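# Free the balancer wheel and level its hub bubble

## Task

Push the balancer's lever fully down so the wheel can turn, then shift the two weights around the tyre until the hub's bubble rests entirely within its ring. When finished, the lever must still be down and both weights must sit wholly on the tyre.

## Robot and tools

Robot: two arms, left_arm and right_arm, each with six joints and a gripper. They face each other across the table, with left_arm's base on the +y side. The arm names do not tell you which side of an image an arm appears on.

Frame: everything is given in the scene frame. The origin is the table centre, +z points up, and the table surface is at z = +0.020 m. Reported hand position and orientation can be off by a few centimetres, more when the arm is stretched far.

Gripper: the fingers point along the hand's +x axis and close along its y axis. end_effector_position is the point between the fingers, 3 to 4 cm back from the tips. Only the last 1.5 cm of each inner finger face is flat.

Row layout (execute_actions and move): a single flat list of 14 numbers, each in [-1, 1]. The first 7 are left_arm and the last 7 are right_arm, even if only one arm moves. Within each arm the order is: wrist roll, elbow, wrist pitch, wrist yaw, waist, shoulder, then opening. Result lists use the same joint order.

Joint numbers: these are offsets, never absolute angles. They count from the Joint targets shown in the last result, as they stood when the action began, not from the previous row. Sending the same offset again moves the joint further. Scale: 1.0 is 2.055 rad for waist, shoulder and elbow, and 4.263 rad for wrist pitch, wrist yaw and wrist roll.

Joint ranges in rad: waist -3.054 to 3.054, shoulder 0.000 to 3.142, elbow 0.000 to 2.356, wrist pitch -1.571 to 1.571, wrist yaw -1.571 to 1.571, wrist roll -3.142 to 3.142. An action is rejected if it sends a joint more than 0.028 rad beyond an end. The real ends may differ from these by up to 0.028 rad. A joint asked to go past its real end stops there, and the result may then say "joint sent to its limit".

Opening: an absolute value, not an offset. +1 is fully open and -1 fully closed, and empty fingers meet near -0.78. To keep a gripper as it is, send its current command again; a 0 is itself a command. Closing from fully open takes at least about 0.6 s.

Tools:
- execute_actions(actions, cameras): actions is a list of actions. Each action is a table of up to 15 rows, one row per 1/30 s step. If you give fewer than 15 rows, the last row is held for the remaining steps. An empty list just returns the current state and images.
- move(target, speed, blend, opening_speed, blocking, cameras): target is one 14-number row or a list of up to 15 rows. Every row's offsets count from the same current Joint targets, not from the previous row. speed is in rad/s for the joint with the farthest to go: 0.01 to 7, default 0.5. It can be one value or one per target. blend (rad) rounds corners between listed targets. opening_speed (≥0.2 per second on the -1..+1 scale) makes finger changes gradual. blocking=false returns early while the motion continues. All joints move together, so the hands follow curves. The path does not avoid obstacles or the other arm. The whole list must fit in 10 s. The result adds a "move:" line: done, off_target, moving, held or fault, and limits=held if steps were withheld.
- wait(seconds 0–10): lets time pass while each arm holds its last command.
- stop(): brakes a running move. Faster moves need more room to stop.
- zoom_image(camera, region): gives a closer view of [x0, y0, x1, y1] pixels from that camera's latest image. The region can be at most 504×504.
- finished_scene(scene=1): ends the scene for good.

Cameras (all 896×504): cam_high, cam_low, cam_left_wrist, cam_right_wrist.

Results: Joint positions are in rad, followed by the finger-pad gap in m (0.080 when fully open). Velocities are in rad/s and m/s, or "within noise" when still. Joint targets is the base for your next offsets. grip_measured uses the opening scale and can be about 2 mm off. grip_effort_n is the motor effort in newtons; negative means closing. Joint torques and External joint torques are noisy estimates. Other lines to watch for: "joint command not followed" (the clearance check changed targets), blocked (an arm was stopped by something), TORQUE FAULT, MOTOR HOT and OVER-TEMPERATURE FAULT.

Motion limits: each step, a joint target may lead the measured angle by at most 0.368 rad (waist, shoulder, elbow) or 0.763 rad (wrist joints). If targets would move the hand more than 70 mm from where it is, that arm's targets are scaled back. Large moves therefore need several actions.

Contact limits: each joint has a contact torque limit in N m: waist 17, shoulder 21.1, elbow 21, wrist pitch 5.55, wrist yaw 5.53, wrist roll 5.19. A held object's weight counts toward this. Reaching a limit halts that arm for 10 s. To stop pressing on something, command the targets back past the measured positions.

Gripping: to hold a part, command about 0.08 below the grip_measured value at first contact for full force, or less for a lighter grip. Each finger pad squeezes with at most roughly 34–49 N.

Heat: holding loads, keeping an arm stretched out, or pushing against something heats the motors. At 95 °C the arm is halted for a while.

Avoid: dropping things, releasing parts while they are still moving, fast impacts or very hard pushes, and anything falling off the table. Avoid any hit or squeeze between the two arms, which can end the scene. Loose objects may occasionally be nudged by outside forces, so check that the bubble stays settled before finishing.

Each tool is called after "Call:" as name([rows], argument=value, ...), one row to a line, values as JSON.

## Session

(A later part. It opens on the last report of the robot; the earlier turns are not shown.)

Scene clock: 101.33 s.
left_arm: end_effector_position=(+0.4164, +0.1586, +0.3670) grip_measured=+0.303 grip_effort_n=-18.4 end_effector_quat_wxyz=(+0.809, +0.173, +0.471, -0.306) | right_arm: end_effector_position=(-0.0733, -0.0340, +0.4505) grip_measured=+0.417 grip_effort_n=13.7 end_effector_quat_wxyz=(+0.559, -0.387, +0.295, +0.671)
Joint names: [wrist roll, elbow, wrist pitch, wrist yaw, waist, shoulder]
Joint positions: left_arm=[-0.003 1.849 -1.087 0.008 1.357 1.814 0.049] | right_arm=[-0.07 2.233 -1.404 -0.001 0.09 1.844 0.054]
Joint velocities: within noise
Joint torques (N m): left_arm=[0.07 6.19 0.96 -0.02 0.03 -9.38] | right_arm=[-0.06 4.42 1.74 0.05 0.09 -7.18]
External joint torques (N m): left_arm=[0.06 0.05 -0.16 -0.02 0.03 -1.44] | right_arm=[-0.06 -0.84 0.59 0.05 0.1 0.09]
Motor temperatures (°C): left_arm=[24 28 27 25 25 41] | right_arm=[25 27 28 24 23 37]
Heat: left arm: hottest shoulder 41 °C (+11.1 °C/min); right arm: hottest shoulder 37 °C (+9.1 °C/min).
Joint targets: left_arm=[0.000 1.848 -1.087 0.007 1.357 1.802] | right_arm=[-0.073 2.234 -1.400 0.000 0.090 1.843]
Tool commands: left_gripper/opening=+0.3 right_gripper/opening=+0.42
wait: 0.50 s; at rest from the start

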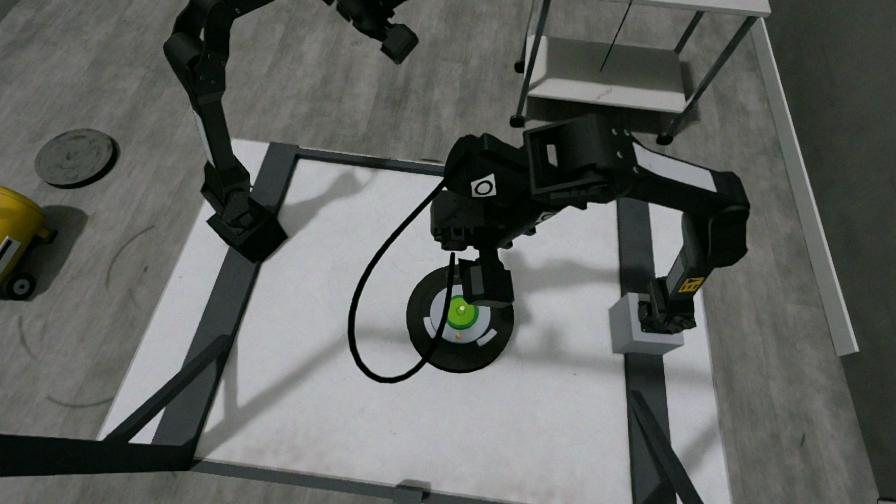

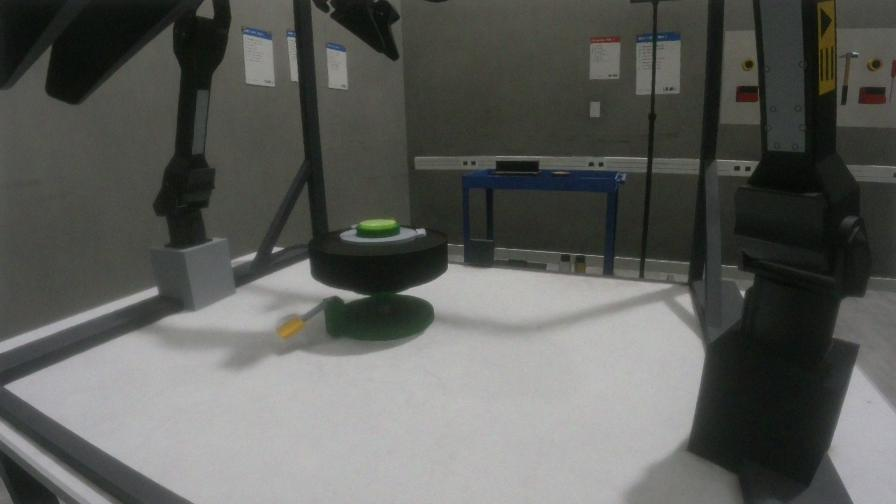

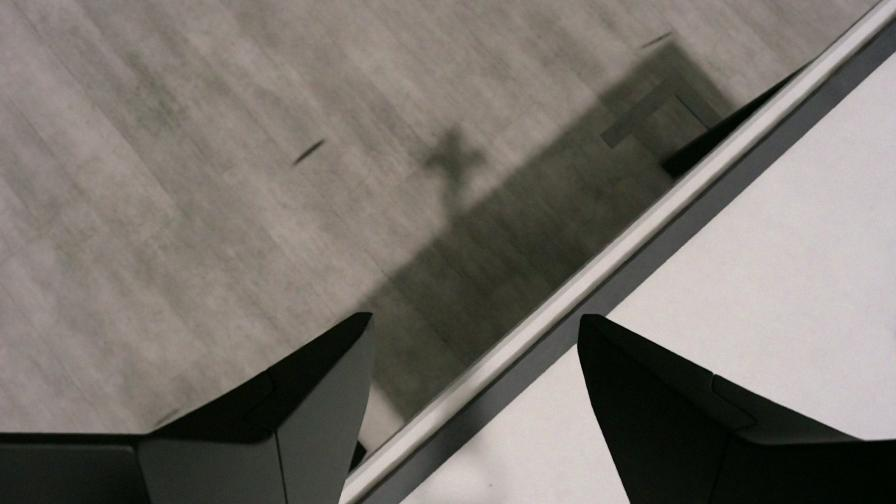

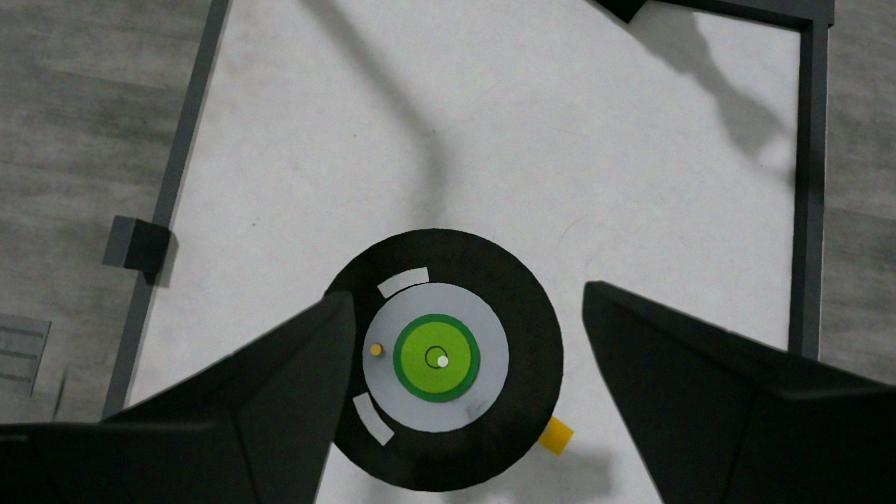

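Call:
wait(seconds=3, cameras=["cam_right_wrist"])

Call:
zoom_image(camera="cam_right_wrist", region=[336, 256, 536, 456])

Call:
wait(seconds=2, cameras=["cam_right_wrist"])

Call:
zoom_image(camera="cam_right_wrist", region=[336, 256, 536, 456])

Scene clock: 104.67 s.
left_arm: end_effector_position=(+0.4164, +0.1586, +0.3670) grip_measured=+0.303 grip_effort_n=-18.4 end_effector_quat_wxyz=(+0.809, +0.173, +0.471, -0.306) | right_arm: end_effector_position=(-0.0733, -0.0340, +0.4505) grip_measured=+0.417 grip_effort_n=13.3 end_effector_quat_wxyz=(+0.559, -0.387, +0.295, +0.671)
Joint names: [wrist roll, elbow, wrist pitch, wrist yaw, waist, shoulder]
Joint positions: left_arm=[-0.003 1.849 -1.087 0.008 1.357 1.814 0.049] | right_arm=[-0.07 2.233 -1.404 -0.001 0.09 1.844 0.054]
Joint velocities: within noise
Joint torques (N m): left_arm=[0.05 6.23 0.96 -0.04 -0.07 -9.46] | right_arm=[-0.07 4.42 1.72 0.04 0.05 -7.21]
External joint torques (N m): left_arm=[0.05 0.19 -0.13 -0.03 -0.09 -1.65] | right_arm=[-0.08 -0.74 0.62 0.05 0.01 -0.07]
Motor temperatures (°C): left_arm=[24 28 27 25 25 42] | right_arm=[25 27 28 24 23 36]
Heat: left arm: hottest shoulder 42 °C (+11.1 °C/min); right arm: hottest shoulder 36 °C (+7.0 °C/min).
Joint targets: left_arm=[0.000 1.848 -1.087 0.007 1.357 1.802] | right_arm=[-0.073 2.234 -1.400 0.000 0.090 1.843]
Tool commands: left_gripper/opening=+0.3 right_gripper/opening=+0.42
wait: 3.00 s; at rest from the start
Images, in order (width x height): cam_right_wrist 896x504.

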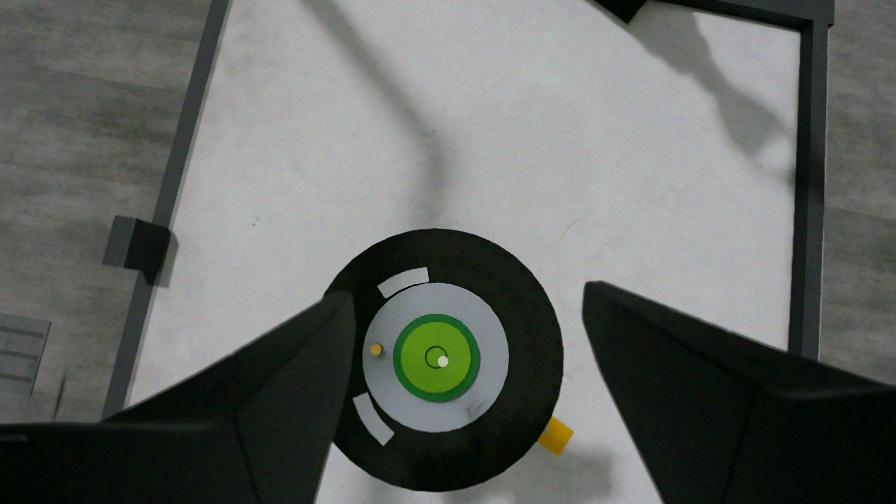

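Scaled by 2.520 from the camera's 896x504 image, which has a finer 1280x720 frame.

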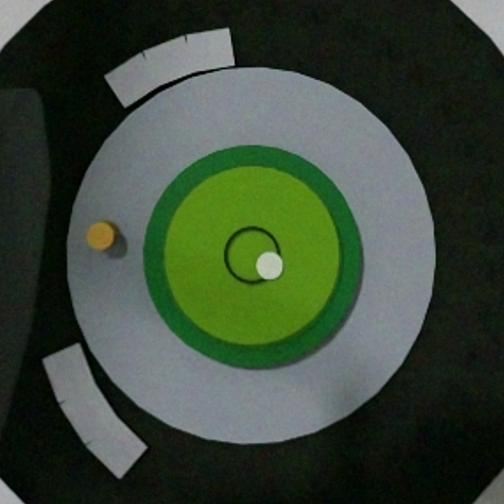

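Scene clock: 106.67 s.
left_arm: end_effector_position=(+0.4164, +0.1586, +0.3670) grip_measured=+0.303 grip_effort_n=-18.4 end_effector_quat_wxyz=(+0.809, +0.173, +0.471, -0.306) | right_arm: end_effector_position=(-0.0733, -0.0340, +0.4505) grip_measured=+0.417 grip_effort_n=13.7 end_effector_quat_wxyz=(+0.559, -0.387, +0.295, +0.671)
Joint names: [wrist roll, elbow, wrist pitch, wrist yaw, waist, shoulder]
Joint positions: left_arm=[-0.003 1.849 -1.087 0.008 1.357 1.814 0.049] | right_arm=[-0.07 2.233 -1.404 -0.001 0.09 1.844 0.054]
Joint velocities: within noise
Joint torques (N m): left_arm=[0.05 6.13 0.97 -0.03 -0.02 -9.52] | right_arm=[-0.08 4.44 1.74 0.04 0.14 -7.17]
External joint torques (N m): left_arm=[0.05 0.05 -0.11 -0.03 -0.02 -1.64] | right_arm=[-0.08 -0.77 0.63 0.05 0.1 0.05]
Motor temperatures (°C): left_arm=[24 28 27 25 25 42] | right_arm=[25 27 28 24 23 36]
Heat: left arm: hottest shoulder 42 °C (+11.1 °C/min); right arm: hottest shoulder 36 °C (+7.0 °C/min).
Joint targets: left_arm=[0.000 1.848 -1.087 0.007 1.357 1.802] | right_arm=[-0.073 2.234 -1.400 0.000 0.090 1.843]
Tool commands: left_gripper/opening=+0.3 right_gripper/opening=+0.42
wait: 2.00 s; at rest by 0.17 s
Images, in order (width x height): cam_right_wrist 896x504.

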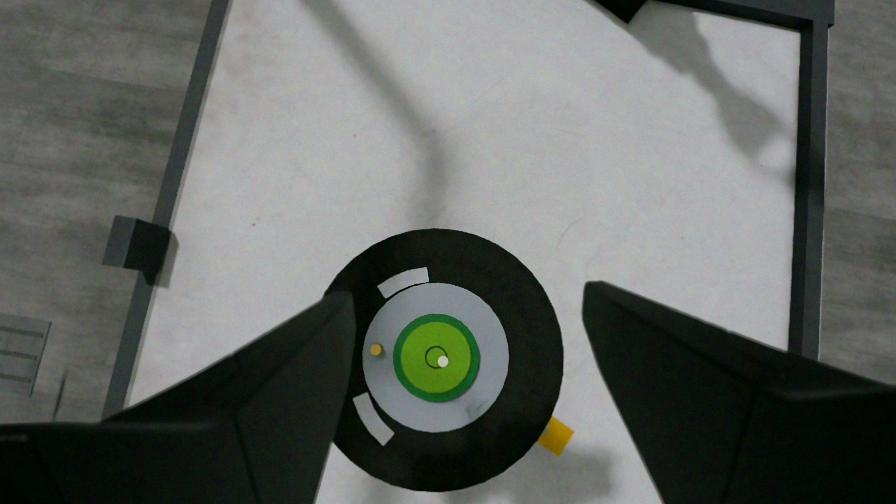

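Scaled by 2.520 from the camera's 896x504 image, which has a finer 1280x720 frame.

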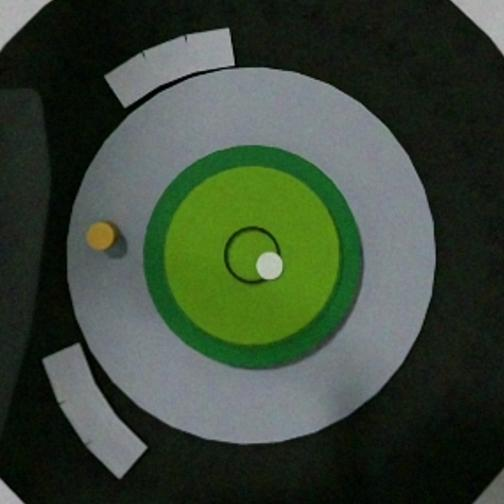

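Call:
move(target=[0,0,0,0,0,0,0.3,0.2095,-0.3436,0.0403,0,0.054,0.0136,0.5], speed=0.6, cameras=["cam_right_wrist","cam_high"])

Scene clock: 109.83 s.
left_arm: end_effector_position=(+0.4164, +0.1586, +0.3670) grip_measured=+0.303 grip_effort_n=-18.4 end_effector_quat_wxyz=(+0.809, +0.173, +0.471, -0.306) | right_arm: end_effector_position=(-0.1019, -0.1022, +0.2426) grip_measured=+0.497 grip_effort_n=13.3 end_effector_quat_wxyz=(+0.619, -0.341, +0.620, +0.341)
Joint names: [wrist roll, elbow, wrist pitch, wrist yaw, waist, shoulder]
Joint positions: left_arm=[-0.003 1.849 -1.087 0.008 1.357 1.814 0.049] | right_arm=[0.817 1.531 -1.231 -0.001 0.199 1.87 0.057]
Joint velocities: within noise
Joint torques (N m): left_arm=[0.07 6.13 0.99 -0.03 0.05 -9.56] | right_arm=[0.15 4.12 0.65 0.06 0.18 -7.28]
External joint torques (N m): left_arm=[0.07 0.11 -0.09 -0.03 0.02 -1.76] | right_arm=[0.15 -1.2 0.34 0.02 0.2 0.14]
Motor temperatures (°C): left_arm=[24 28 27 25 25 42] | right_arm=[25 27 28 24 23 36]
Heat: left arm: hottest shoulder 42 °C (+10.0 °C/min); right arm: hottest shoulder 36 °C (+6.0 °C/min).
Joint targets: left_arm=[0.000 1.848 -1.087 0.007 1.357 1.802] | right_arm=[0.820 1.527 -1.229 0.000 0.201 1.871]
move: done
Images, in order (width x height): cam_high 896x504, cam_right_wrist 896x504.

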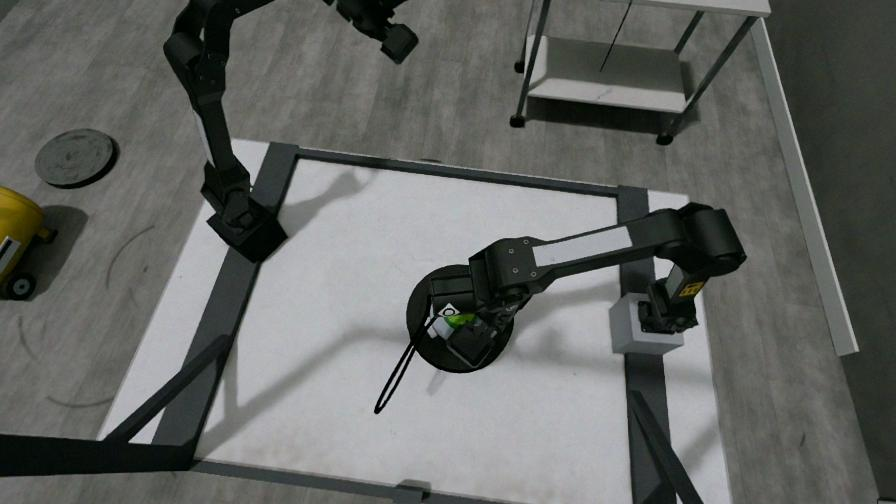

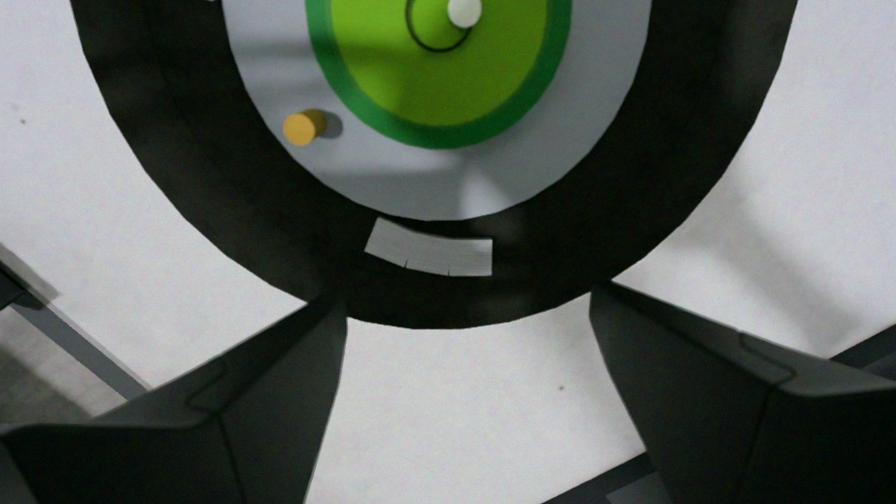

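Call:
move(target=[0,0,0,0,0,0,0.3,0.0488,-0.0404,0.0298,0,0.0136,0.0204,0.5], speed=0.3, cameras=["cam_right_wrist"])

Scene clock: 111.90 s.
left_arm: end_effector_position=(+0.4164, +0.1586, +0.3670) grip_measured=+0.303 grip_effort_n=-17.9 end_effector_quat_wxyz=(+0.809, +0.173, +0.471, -0.306) | right_arm: end_effector_position=(-0.1129, -0.0990, +0.2090) grip_measured=+0.497 grip_effort_n=13.7 end_effector_quat_wxyz=(+0.648, -0.282, +0.648, +0.286)
Joint names: [wrist roll, elbow, wrist pitch, wrist yaw, waist, shoulder]
Joint positions: left_arm=[-0.003 1.849 -1.087 0.008 1.357 1.814 0.049] | right_arm=[1.025 1.448 -1.104 -0.001 0.227 1.909 0.057]
Joint velocities: within noise
Joint torques (N m): left_arm=[0.07 6.17 1 -0.05 0.02 -9.43] | right_arm=[0.13 4 0.67 0.08 0.29 -7.1]
External joint torques (N m): left_arm=[0.07 0.2 -0.06 -0.05 0.06 -1.71] | right_arm=[0.13 -1.25 0.36 0.04 0.28 0.53]
Motor temperatures (°C): left_arm=[24 28 27 25 25 42] | right_arm=[25 27 28 24 23 35]
Heat: left arm: hottest shoulder 42 °C (+9.0 °C/min); right arm: hottest shoulder 35 °C (+4.0 °C/min).
Joint targets: left_arm=[0.000 1.848 -1.087 0.007 1.357 1.802] | right_arm=[1.028 1.445 -1.101 0.000 0.229 1.913]
move: done
Images, in order (width x height): cam_right_wrist 896x504.

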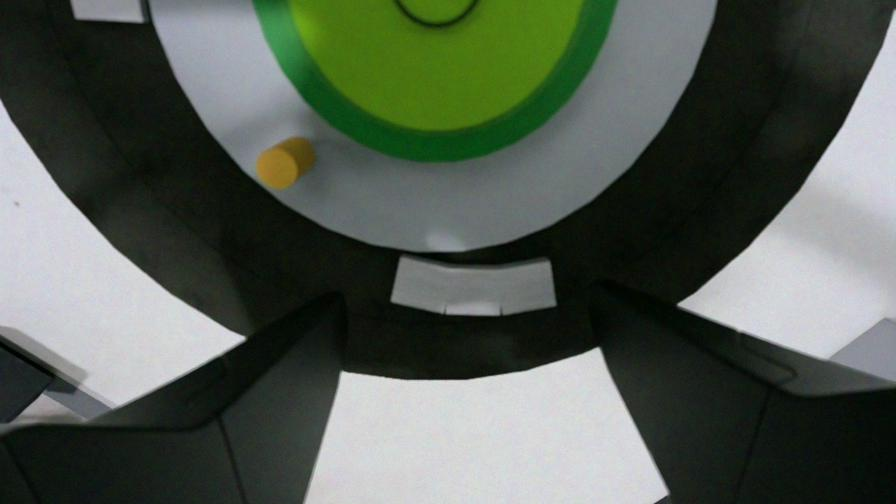

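Call:
move(target=[0,0,0,0,0,0,0.3,0.0,-0.0238,0.0135,0,0.0,0.0051,0.5], speed=0.1, cameras=["cam_right_wrist"])

Scene clock: 113.17 s.
left_arm: end_effector_position=(+0.4164, +0.1586, +0.3670) grip_measured=+0.303 grip_effort_n=-17.9 end_effector_quat_wxyz=(+0.809, +0.173, +0.471, -0.306) | right_arm: end_effector_position=(-0.1125, -0.1004, +0.1938) grip_measured=+0.497 grip_effort_n=13.3 end_effector_quat_wxyz=(+0.648, -0.282, +0.648, +0.285)
Joint names: [wrist roll, elbow, wrist pitch, wrist yaw, waist, shoulder]
Joint positions: left_arm=[-0.003 1.849 -1.087 0.008 1.357 1.814 0.049] | right_arm=[1.025 1.4 -1.047 -0.001 0.227 1.919 0.057]
Joint velocities: within noise
Joint torques (N m): left_arm=[0.09 6.08 0.97 -0.04 -0.12 -9.49] | right_arm=[0.13 3.91 0.66 0.08 0.24 -6.98]
External joint torques (N m): left_arm=[0.09 0.03 -0.11 -0.03 -0.14 -1.65] | right_arm=[0.13 -1.27 0.36 0.04 0.28 0.69]
Motor temperatures (°C): left_arm=[24 28 27 25 25 42] | right_arm=[25 27 28 24 23 35]
Heat: left arm: hottest shoulder 42 °C (+8.1 °C/min); right arm: hottest shoulder 35 °C (+4.1 °C/min).
Joint targets: left_arm=[0.000 1.848 -1.087 0.007 1.357 1.802] | right_arm=[1.028 1.396 -1.044 0.000 0.229 1.924]
move: done
Images, in order (width x height): cam_right_wrist 896x504.

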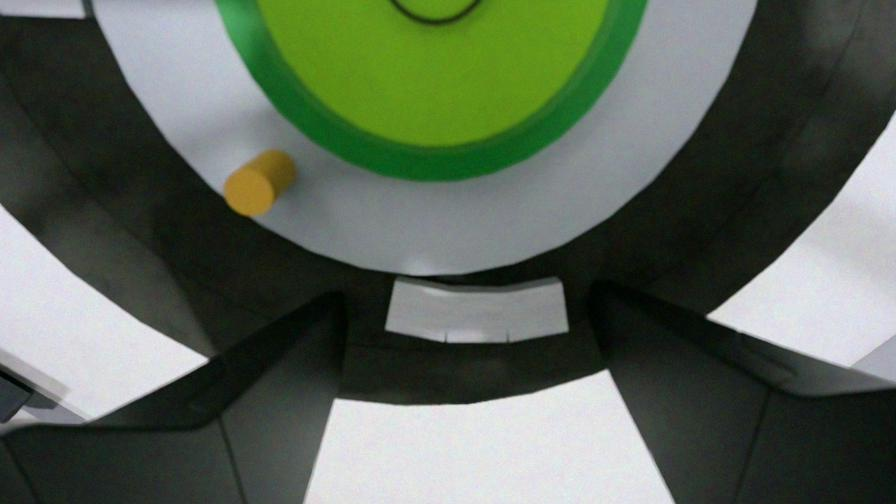

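Call:
move(target=[0,0,0,0,0,0,0.3,0,-0.0025,0.0012,0,0,0,0.5], speed=0.1, cameras=[])

Call:
move(target=[0,0,0,0,0,0,0.3,0,0,0,0,0,0,0.0], opening_speed=0.4, cameras=["cam_right_wrist"])

Call:
move(target=[0,0,0,0,0,0,0.3,0,0.06,-0.029,0,0,0,0.0], speed=0.15, cameras=["cam_right_wrist"])

Scene clock: 114.10 s.
left_arm: end_effector_position=(+0.4164, +0.1586, +0.3670) grip_measured=+0.303 grip_effort_n=-17.9 end_effector_quat_wxyz=(+0.809, +0.173, +0.471, -0.306) | right_arm: end_effector_position=(-0.1124, -0.1007, +0.1926) grip_measured=+0.497 grip_effort_n=13.7 end_effector_quat_wxyz=(+0.648, -0.282, +0.648, +0.285)
Joint names: [wrist roll, elbow, wrist pitch, wrist yaw, waist, shoulder]
Joint positions: left_arm=[-0.003 1.849 -1.087 0.008 1.357 1.814 0.049] | right_arm=[1.025 1.395 -1.042 -0.001 0.227 1.919 0.057]
Joint velocities: within noise
Joint torques (N m): left_arm=[0.06 6.17 1 -0.05 0.06 -9.51] | right_arm=[0.14 3.91 0.65 0.09 0.23 -7.03]
External joint torques (N m): left_arm=[0.06 0.14 -0.09 -0.04 0 -1.73] | right_arm=[0.14 -1.32 0.35 0.05 0.22 0.72]
Motor temperatures (°C): left_arm=[24 28 27 25 25 42] | right_arm=[25 27 28 24 23 35]
Heat: left arm: hottest shoulder 42 °C (+8.1 °C/min); right arm: hottest shoulder 35 °C (+4.1 °C/min).
Joint targets: left_arm=[0.000 1.848 -1.087 0.007 1.357 1.802] | right_arm=[1.028 1.391 -1.039 0.000 0.229 1.924]
move: done
No camera images: "cameras" was empty.

Scene clock: 115.57 s.
left_arm: end_effector_position=(+0.4164, +0.1586, +0.3670) grip_measured=+0.303 grip_effort_n=-18.4 end_effector_quat_wxyz=(+0.809, +0.173, +0.471, -0.306) | right_arm: end_effector_position=(-0.1124, -0.1007, +0.1925) grip_measured=+0.057 grip_effort_n=-83.5 end_effector_quat_wxyz=(+0.648, -0.282, +0.648, +0.286)
Joint names: [wrist roll, elbow, wrist pitch, wrist yaw, waist, shoulder]
Joint positions: left_arm=[-0.003 1.849 -1.087 0.008 1.357 1.814 0.049] | right_arm=[1.025 1.394 -1.041 -0.001 0.227 1.919 0.038]
Joint velocities: within noise
Joint torques (N m): left_arm=[0.07 6.2 0.98 -0.03 -0.01 -9.51] | right_arm=[0.14 3.92 0.59 0.1 0.3 -6.98]
External joint torques (N m): left_arm=[0.07 0.15 -0.1 -0.04 0 -1.67] | right_arm=[0.14 -1.23 0.3 0.05 0.37 0.64]
Motor temperatures (°C): left_arm=[24 28 27 25 25 42] | right_arm=[25 27 28 24 23 35]
Heat: left arm: hottest shoulder 42 °C (+8.1 °C/min); right arm: hottest shoulder 35 °C (+4.0 °C/min).
Joint targets: left_arm=[0.000 1.848 -1.087 0.007 1.357 1.802] | right_arm=[1.028 1.390 -1.039 0.000 0.229 1.924]
move: done
Images, in order (width x height): cam_right_wrist 896x504.

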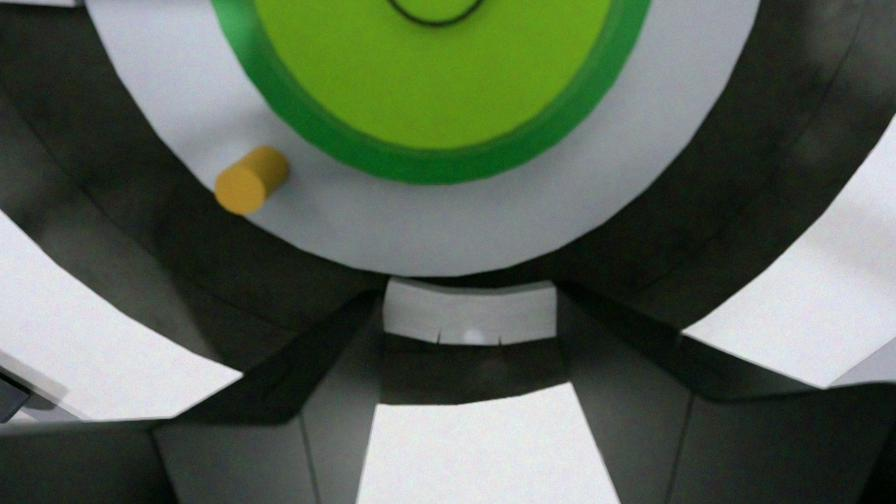

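Scene clock: 116.80 s.
left_arm: end_effector_position=(+0.4164, +0.1586, +0.3670) grip_measured=+0.303 grip_effort_n=-18.4 end_effector_quat_wxyz=(+0.809, +0.173, +0.471, -0.306) | right_arm: end_effector_position=(-0.1134, -0.0972, +0.2187) grip_measured=+0.057 grip_effort_n=-83.5 end_effector_quat_wxyz=(+0.647, -0.286, +0.648, +0.281)
Joint names: [wrist roll, elbow, wrist pitch, wrist yaw, waist, shoulder]
Joint positions: left_arm=[-0.003 1.849 -1.087 0.008 1.357 1.814 0.049] | right_arm=[1.025 1.502 -1.161 -0.001 0.227 1.92 0.038]
Joint velocities: within noise
Joint torques (N m): left_arm=[0.07 6.26 1 -0.04 0.07 -9.55] | right_arm=[0.14 5.62 0.27 0.09 0.24 -7.19]
External joint torques (N m): left_arm=[0.07 0.22 -0.09 -0.03 0.05 -1.74] | right_arm=[0.14 0.33 -0.02 0.05 0.17 0.59]
Motor temperatures (°C): left_arm=[24 28 27 25 25 42] | right_arm=[25 27 28 24 23 35]
Heat: left arm: hottest shoulder 42 °C (+8.0 °C/min); right arm: hottest shoulder 35 °C (+4.0 °C/min).
Joint targets: left_arm=[0.000 1.848 -1.087 0.007 1.357 1.802] | right_arm=[1.028 1.514 -1.162 0.000 0.229 1.923]
move: done
Images, in order (width x height): cam_right_wrist 896x504.

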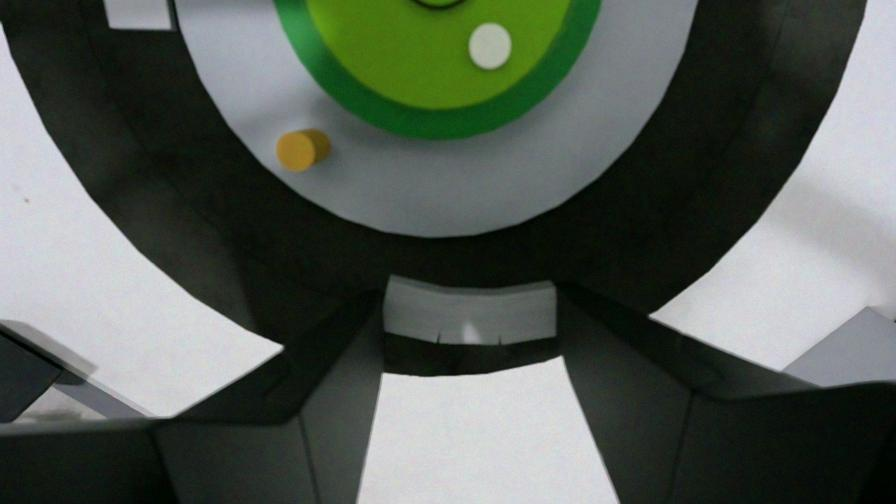

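Call:
move([
  [0,0,0,0,0,0,0.3,-0.0471,-0.0428,0.0077,0,-0.0102,-0.0268,0.0],
  [0,0,0,0,0,0,0.3,-0.0471,-0.0822,0.0305,0,-0.0102,-0.019,0.0],
], speed=[0.2,0.08], cameras=["cam_right_wrist","cam_low"])

Call:
zoom_image(camera="cam_low", region=[290, 150, 470, 300])

Scene clock: 120.27 s.
left_arm: end_effector_position=(+0.4164, +0.1586, +0.3670) grip_measured=+0.303 grip_effort_n=-18.4 end_effector_quat_wxyz=(+0.809, +0.173, +0.471, -0.306) | right_arm: end_effector_position=(-0.1042, -0.1094, +0.1929) grip_measured=+0.057 grip_effort_n=-83.5 end_effector_quat_wxyz=(+0.620, -0.340, +0.620, +0.340)
Joint names: [wrist roll, elbow, wrist pitch, wrist yaw, waist, shoulder]
Joint positions: left_arm=[-0.003 1.849 -1.087 0.008 1.357 1.814 0.049] | right_arm=[0.831 1.349 -1.036 -0.001 0.211 1.884 0.038]
Joint velocities: within noise
Joint torques (N m): left_arm=[0.05 6.22 0.98 -0.04 0.06 -9.48] | right_arm=[-0.1 3.92 0.69 0.07 -0.22 -7.23]
External joint torques (N m): left_arm=[0.05 0.17 -0.1 -0.03 0.03 -1.64] | right_arm=[-0.1 -1.25 0.36 0.04 -0.22 0.12]
Motor temperatures (°C): left_arm=[24 28 27 25 25 43] | right_arm=[25 27 28 24 23 35]
Heat: left arm: hottest shoulder 43 °C (+8.1 °C/min); right arm: hottest shoulder 35 °C (+3.0 °C/min).
Joint targets: left_arm=[0.000 1.848 -1.087 0.007 1.357 1.802] | right_arm=[0.827 1.345 -1.032 0.000 0.208 1.884]
move: done
Images, in order (width x height): cam_low 896x504, cam_right_wrist 896x504.

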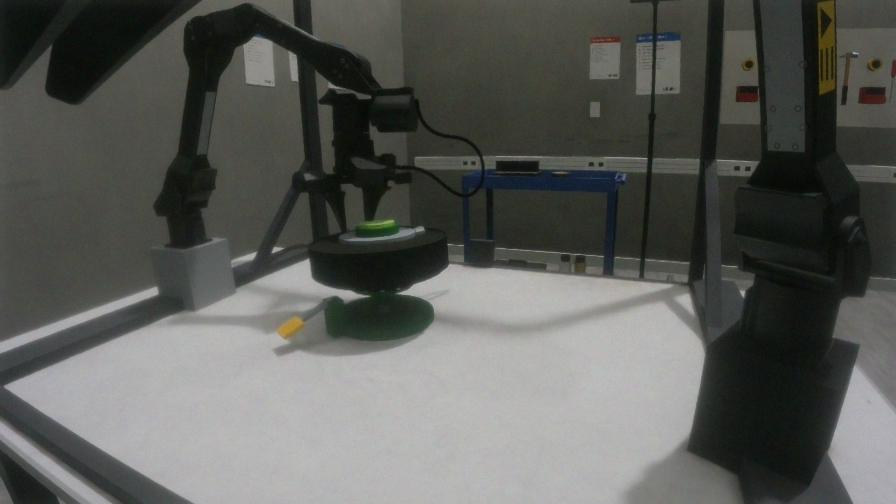

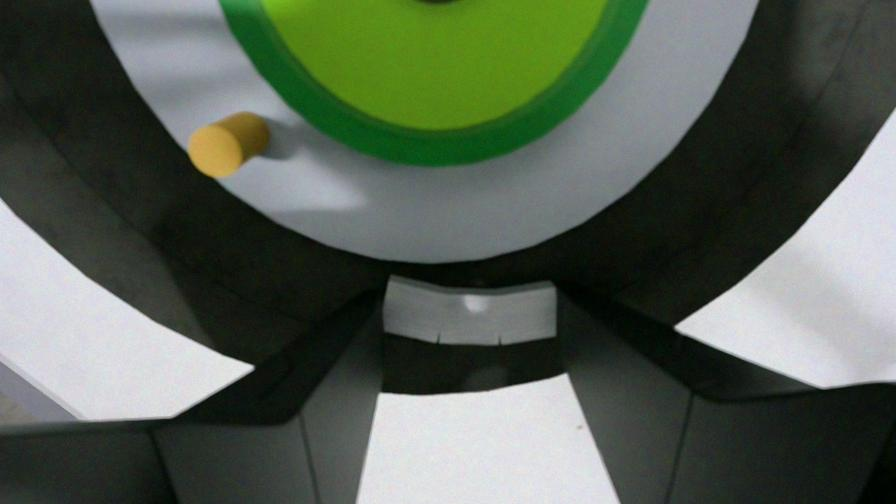

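Scaled by 2.800 from the camera's 896x504 image, which has a finer 1280x720 frame.

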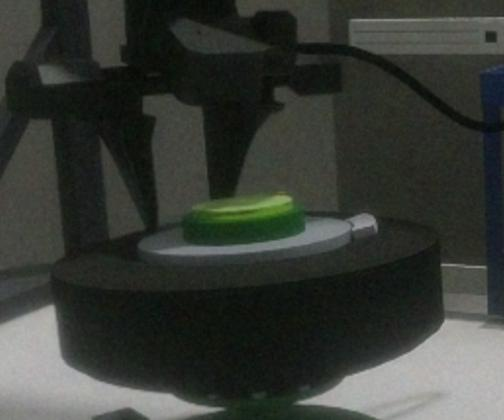

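Call:
move([
  [0,0,0,0,0,0,0.3,0,0.020,-0.0096,0,0,0,0.0],
  [0,0,0,0,0,0,0.3,0,0.020,-0.0096,0,-0.0055,0,0.0],
  [0,0,0,0,0,0,0.3,0,0.003,-0.0014,0,-0.0055,0,0.0],
], speed=0.1, cameras=["cam_right_wrist","cam_low"])

Call:
zoom_image(camera="cam_low", region=[290, 150, 470, 300])

Scene clock: 122.20 s.
left_arm: end_effector_position=(+0.4164, +0.1586, +0.3670) grip_measured=+0.303 grip_effort_n=-18.4 end_effector_quat_wxyz=(+0.809, +0.173, +0.471, -0.306) | right_arm: end_effector_position=(-0.1001, -0.1078, +0.1943) grip_measured=+0.057 grip_effort_n=-83.5 end_effector_quat_wxyz=(+0.622, -0.336, +0.622, +0.336)
Joint names: [wrist roll, elbow, wrist pitch, wrist yaw, waist, shoulder]
Joint positions: left_arm=[-0.003 1.849 -1.087 0.008 1.357 1.814 0.049] | right_arm=[0.831 1.355 -1.041 -0.001 0.198 1.884 0.038]
Joint velocities: within noise
Joint torques (N m): left_arm=[0.06 6.06 0.99 -0.05 -0.02 -9.54] | right_arm=[-0.11 3.95 0.69 0.07 -0.13 -7.22]
External joint torques (N m): left_arm=[0.06 0.07 -0.07 -0.05 -0.01 -1.77] | right_arm=[-0.11 -1.27 0.38 0.03 -0.12 0.23]
Motor temperatures (°C): left_arm=[24 28 27 25 25 43] | right_arm=[25 27 28 24 23 35]
Heat: left arm: hottest shoulder 43 °C (+7.1 °C/min); right arm: hottest shoulder 35 °C (+3.0 °C/min).
Joint targets: left_arm=[0.000 1.848 -1.087 0.007 1.357 1.802] | right_arm=[0.827 1.351 -1.038 0.000 0.197 1.884]
move: done
Images, in order (width x height): cam_low 896x504, cam_right_wrist 896x504.

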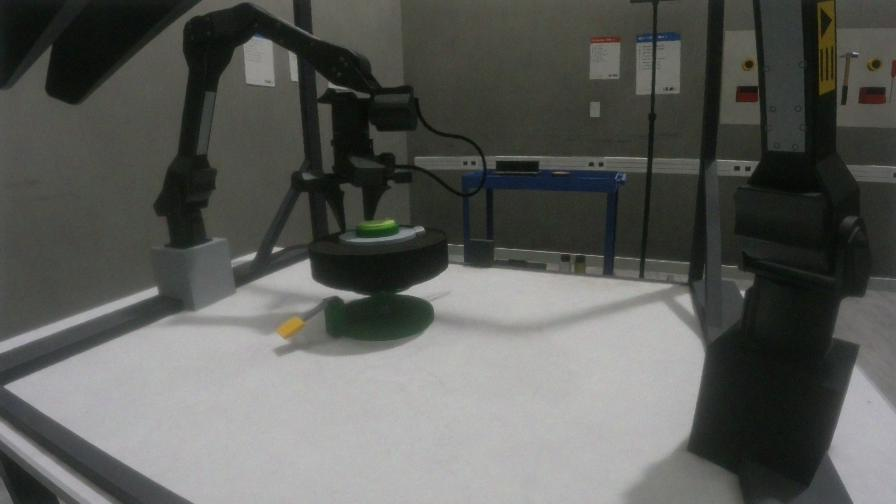

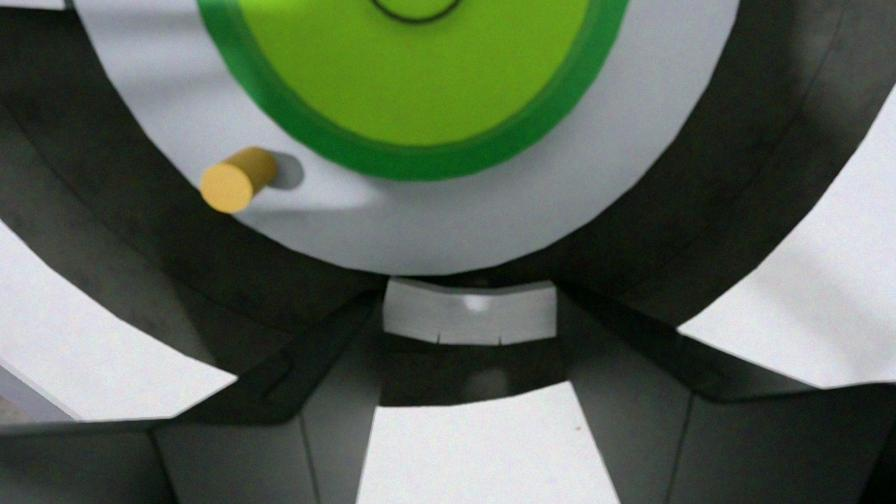

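Scaled by 2.800 from the camera's 896x504 image, which has a finer 1280x720 frame.

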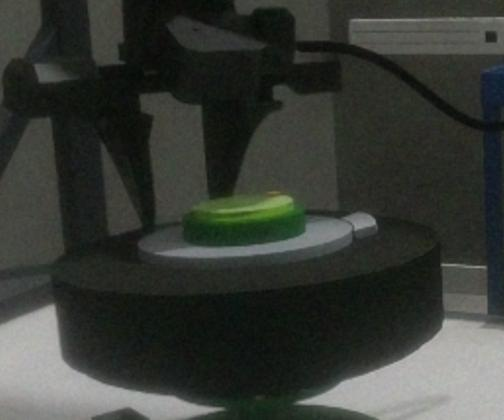

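Call:
move(target=[0,0,0,0,0,0,0.3,0,0.053,-0.0256,0,0,0,0.0], speed=0.15, cameras=["cam_right_wrist"])

Scene clock: 123.97 s.
left_arm: end_effector_position=(+0.4164, +0.1586, +0.3670) grip_measured=+0.303 grip_effort_n=-18.4 end_effector_quat_wxyz=(+0.809, +0.173, +0.471, -0.306) | right_arm: end_effector_position=(-0.1010, -0.1046, +0.2172) grip_measured=+0.057 grip_effort_n=-83.5 end_effector_quat_wxyz=(+0.621, -0.340, +0.623, +0.333)
Joint names: [wrist roll, elbow, wrist pitch, wrist yaw, waist, shoulder]
Joint positions: left_arm=[-0.003 1.849 -1.087 0.008 1.357 1.814 0.049] | right_arm=[0.831 1.448 -1.146 -0.001 0.198 1.884 0.038]
Joint velocities: within noise
Joint torques (N m): left_arm=[0.06 6.26 0.98 -0.03 -0.06 -9.5] | right_arm=[-0.1 5.52 0.27 0.07 -0.01 -7.36]
External joint torques (N m): left_arm=[0.06 0.23 -0.11 -0.04 -0.05 -1.75] | right_arm=[-0.1 0.29 0 0.04 -0.02 0.16]
Motor temperatures (°C): left_arm=[24 28 27 25 25 43] | right_arm=[25 27 28 24 23 35]
Heat: left arm: hottest shoulder 43 °C (+7.0 °C/min); right arm: hottest shoulder 35 °C (+3.0 °C/min).
Joint targets: left_arm=[0.000 1.848 -1.087 0.007 1.357 1.802] | right_arm=[0.827 1.460 -1.148 0.000 0.197 1.884]
move: done
Images, in order (width x height): cam_right_wrist 896x504.

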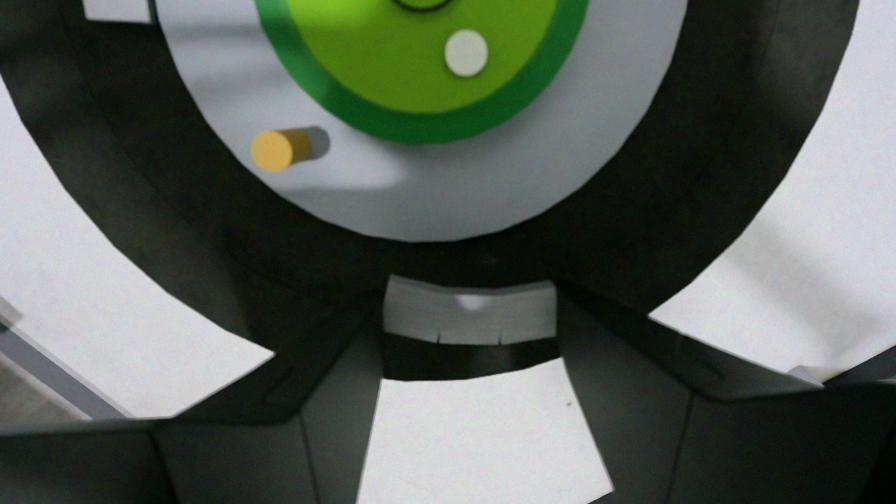

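Call:
move(target=[0,0,0,0,0,0,0.3,-0.0249,-0.0107,0.0009,0,-0.0065,-0.0088,0.0], speed=0.15, cameras=["cam_right_wrist"])

Scene clock: 126.73 s.
left_arm: end_effector_position=(+0.4164, +0.1586, +0.3670) grip_measured=+0.303 grip_effort_n=-18.4 end_effector_quat_wxyz=(+0.809, +0.173, +0.471, -0.306) | right_arm: end_effector_position=(-0.0964, -0.1053, +0.2164) grip_measured=+0.057 grip_effort_n=-83.5 end_effector_quat_wxyz=(+0.604, -0.370, +0.607, +0.360)
Joint names: [wrist roll, elbow, wrist pitch, wrist yaw, waist, shoulder]
Joint positions: left_arm=[-0.003 1.849 -1.087 0.008 1.357 1.814 0.049] | right_arm=[0.725 1.442 -1.146 -0.001 0.186 1.882 0.038]
Joint velocities: within noise
Joint torques (N m): left_arm=[0.06 6.26 0.96 0.01 -0.07 -9.47] | right_arm=[-0.1 4.02 0.6 0.07 -0.17 -9.05]
External joint torques (N m): left_arm=[0.05 0.18 -0.13 0 -0.11 -1.58] | right_arm=[-0.1 -1.28 0.31 0.05 -0.2 -1.53]
Motor temperatures (°C): left_arm=[24 28 28 25 25 43] | right_arm=[25 27 28 24 23 35]
Heat: left arm: hottest shoulder 43 °C (+6.0 °C/min); right arm: hottest shoulder 35 °C (+2.0 °C/min).
Joint targets: left_arm=[0.000 1.848 -1.087 0.007 1.357 1.802] | right_arm=[0.721 1.438 -1.144 0.000 0.183 1.867]
move: done
Images, in order (width x height): cam_right_wrist 896x504.

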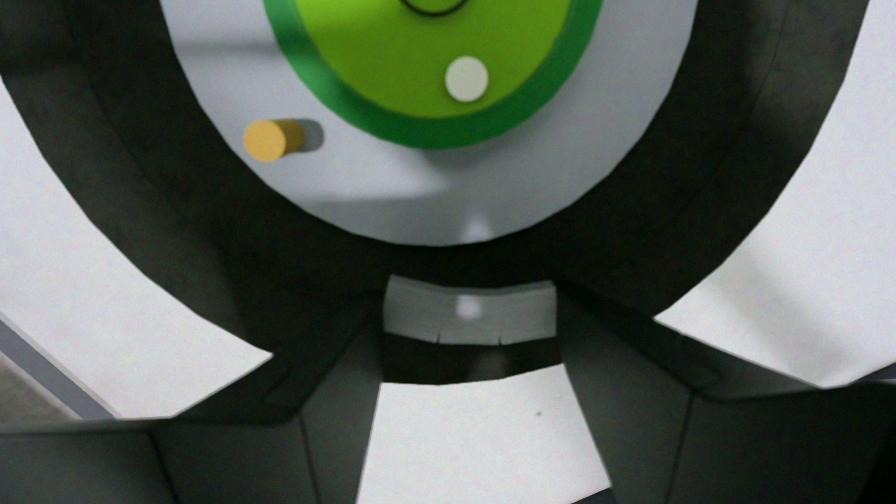

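Call:
move(target=[0,0,0,0,0,0,0.3,-0.0165,-0.007,0.0004,0,-0.005,-0.0095,0.0], speed=0.15, cameras=["cam_right_wrist"])

Call:
move(target=[0,0,0,0,0,0,0.3,0,-0.045,0.0217,0,0,0,0.0], speed=0.1, cameras=["cam_right_wrist"])

Scene clock: 128.20 s.
left_arm: end_effector_position=(+0.4164, +0.1586, +0.3670) grip_measured=+0.303 grip_effort_n=-17.9 end_effector_quat_wxyz=(+0.809, +0.173, +0.471, -0.306) | right_arm: end_effector_position=(-0.0922, -0.1077, +0.2192) grip_measured=+0.057 grip_effort_n=-83.5 end_effector_quat_wxyz=(+0.593, -0.386, +0.596, +0.380)
Joint names: [wrist roll, elbow, wrist pitch, wrist yaw, waist, shoulder]
Joint positions: left_arm=[-0.003 1.849 -1.087 0.008 1.357 1.814 0.049] | right_arm=[0.654 1.427 -1.145 -0.001 0.176 1.862 0.038]
Joint velocities: within noise
Joint torques (N m): left_arm=[0.05 6.14 0.99 -0.02 0.04 -9.48] | right_arm=[-0.11 4.03 0.63 0.06 -0.08 -8.91]
External joint torques (N m): left_arm=[0.04 0.09 -0.12 -0.02 0.04 -1.72] | right_arm=[-0.11 -1.23 0.33 0.04 -0.06 -1.58]
Motor temperatures (°C): left_arm=[24 28 28 25 25 43] | right_arm=[25 27 28 24 23 35]
Heat: left arm: hottest shoulder 43 °C (+6.1 °C/min); right arm: hottest shoulder 35 °C (+2.0 °C/min).
Joint targets: left_arm=[0.000 1.848 -1.087 0.007 1.357 1.802] | right_arm=[0.651 1.424 -1.142 0.000 0.173 1.847]
move: done
Images, in order (width x height): cam_right_wrist 896x504.

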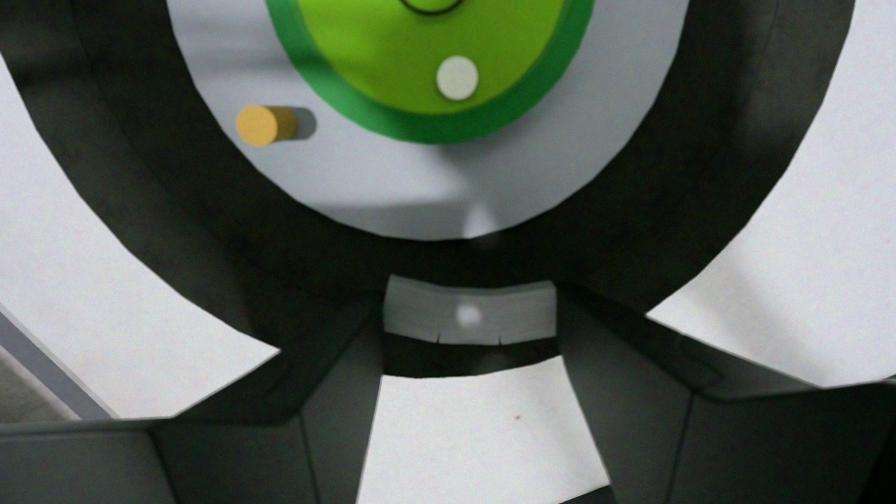

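Scene clock: 129.50 s.
left_arm: end_effector_position=(+0.4164, +0.1586, +0.3670) grip_measured=+0.303 grip_effort_n=-18.4 end_effector_quat_wxyz=(+0.809, +0.173, +0.471, -0.306) | right_arm: end_effector_position=(-0.0910, -0.1130, +0.1970) grip_measured=+0.057 grip_effort_n=-83.5 end_effector_quat_wxyz=(+0.593, -0.386, +0.595, +0.381)
Joint names: [wrist roll, elbow, wrist pitch, wrist yaw, waist, shoulder]
Joint positions: left_arm=[-0.003 1.849 -1.087 0.008 1.357 1.814 0.049] | right_arm=[0.654 1.335 -1.052 -0.001 0.176 1.861 0.038]
Joint velocities: within noise
Joint torques (N m): left_arm=[0.06 6.13 0.99 -0.04 -0.01 -9.5] | right_arm=[-0.1 3.84 0.65 0.06 -0.09 -8.69]
External joint torques (N m): left_arm=[0.06 0.05 -0.12 -0.04 0.01 -1.67] | right_arm=[-0.1 -1.31 0.35 0.04 -0.13 -1.49]
Motor temperatures (°C): left_arm=[24 28 28 25 25 43] | right_arm=[25 27 28 24 23 35]
Heat: left arm: hottest shoulder 43 °C (+6.1 °C/min); right arm: hottest shoulder 35 °C (+2.0 °C/min).
Joint targets: left_arm=[0.000 1.848 -1.087 0.007 1.357 1.802] | right_arm=[0.651 1.331 -1.049 0.000 0.173 1.847]
move: done
Images, in order (width x height): cam_right_wrist 896x504.

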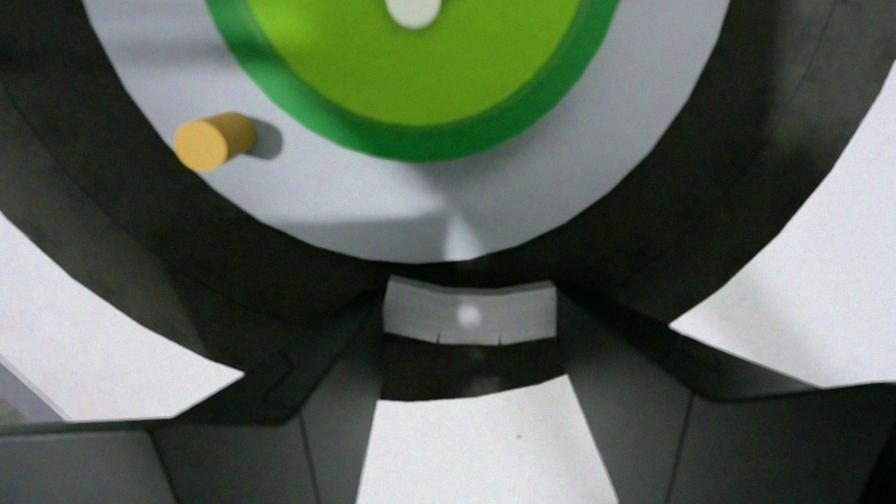

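Call:
move(target=[0,0,0,0,0,0,0.3,0,0.0,0.0045,0,-0.0015,0.0107,0.0], speed=0.08, cameras=["cam_right_wrist"])

Scene clock: 130.63 s.
left_arm: end_effector_position=(+0.4164, +0.1586, +0.3670) grip_measured=+0.303 grip_effort_n=-18.4 end_effector_quat_wxyz=(+0.809, +0.173, +0.471, -0.306) | right_arm: end_effector_position=(-0.0910, -0.1090, +0.1961) grip_measured=+0.057 grip_effort_n=-83.5 end_effector_quat_wxyz=(+0.596, -0.380, +0.594, +0.385)
Joint names: [wrist roll, elbow, wrist pitch, wrist yaw, waist, shoulder]
Joint positions: left_arm=[-0.003 1.849 -1.087 0.008 1.357 1.814 0.049] | right_arm=[0.654 1.335 -1.033 -0.001 0.173 1.864 0.038]
Joint velocities: within noise
Joint torques (N m): left_arm=[0.04 6.17 0.99 -0.02 0.1 -9.56] | right_arm=[-0.1 3.94 0.69 0.07 -0.22 -6.59]
External joint torques (N m): left_arm=[0.04 0.13 -0.1 -0.01 0.01 -1.74] | right_arm=[-0.1 -1.33 0.35 0.04 -0.22 0.81]
Motor temperatures (°C): left_arm=[24 28 28 25 25 43] | right_arm=[25 27 28 24 23 35]
Heat: left arm: hottest shoulder 43 °C (+5.0 °C/min); right arm: hottest shoulder 35 °C (+2.0 °C/min).
Joint targets: left_arm=[0.000 1.848 -1.087 0.007 1.357 1.802] | right_arm=[0.651 1.331 -1.030 0.000 0.170 1.869]
move: done
Images, in order (width x height): cam_right_wrist 896x504.

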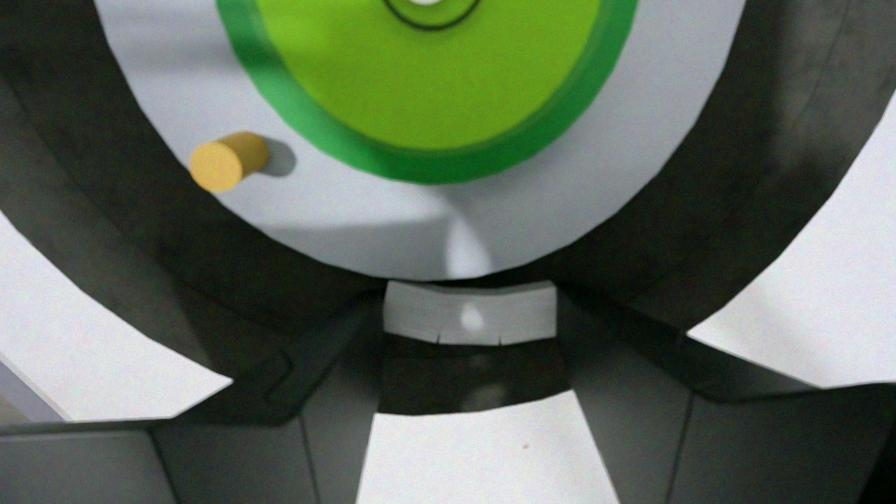

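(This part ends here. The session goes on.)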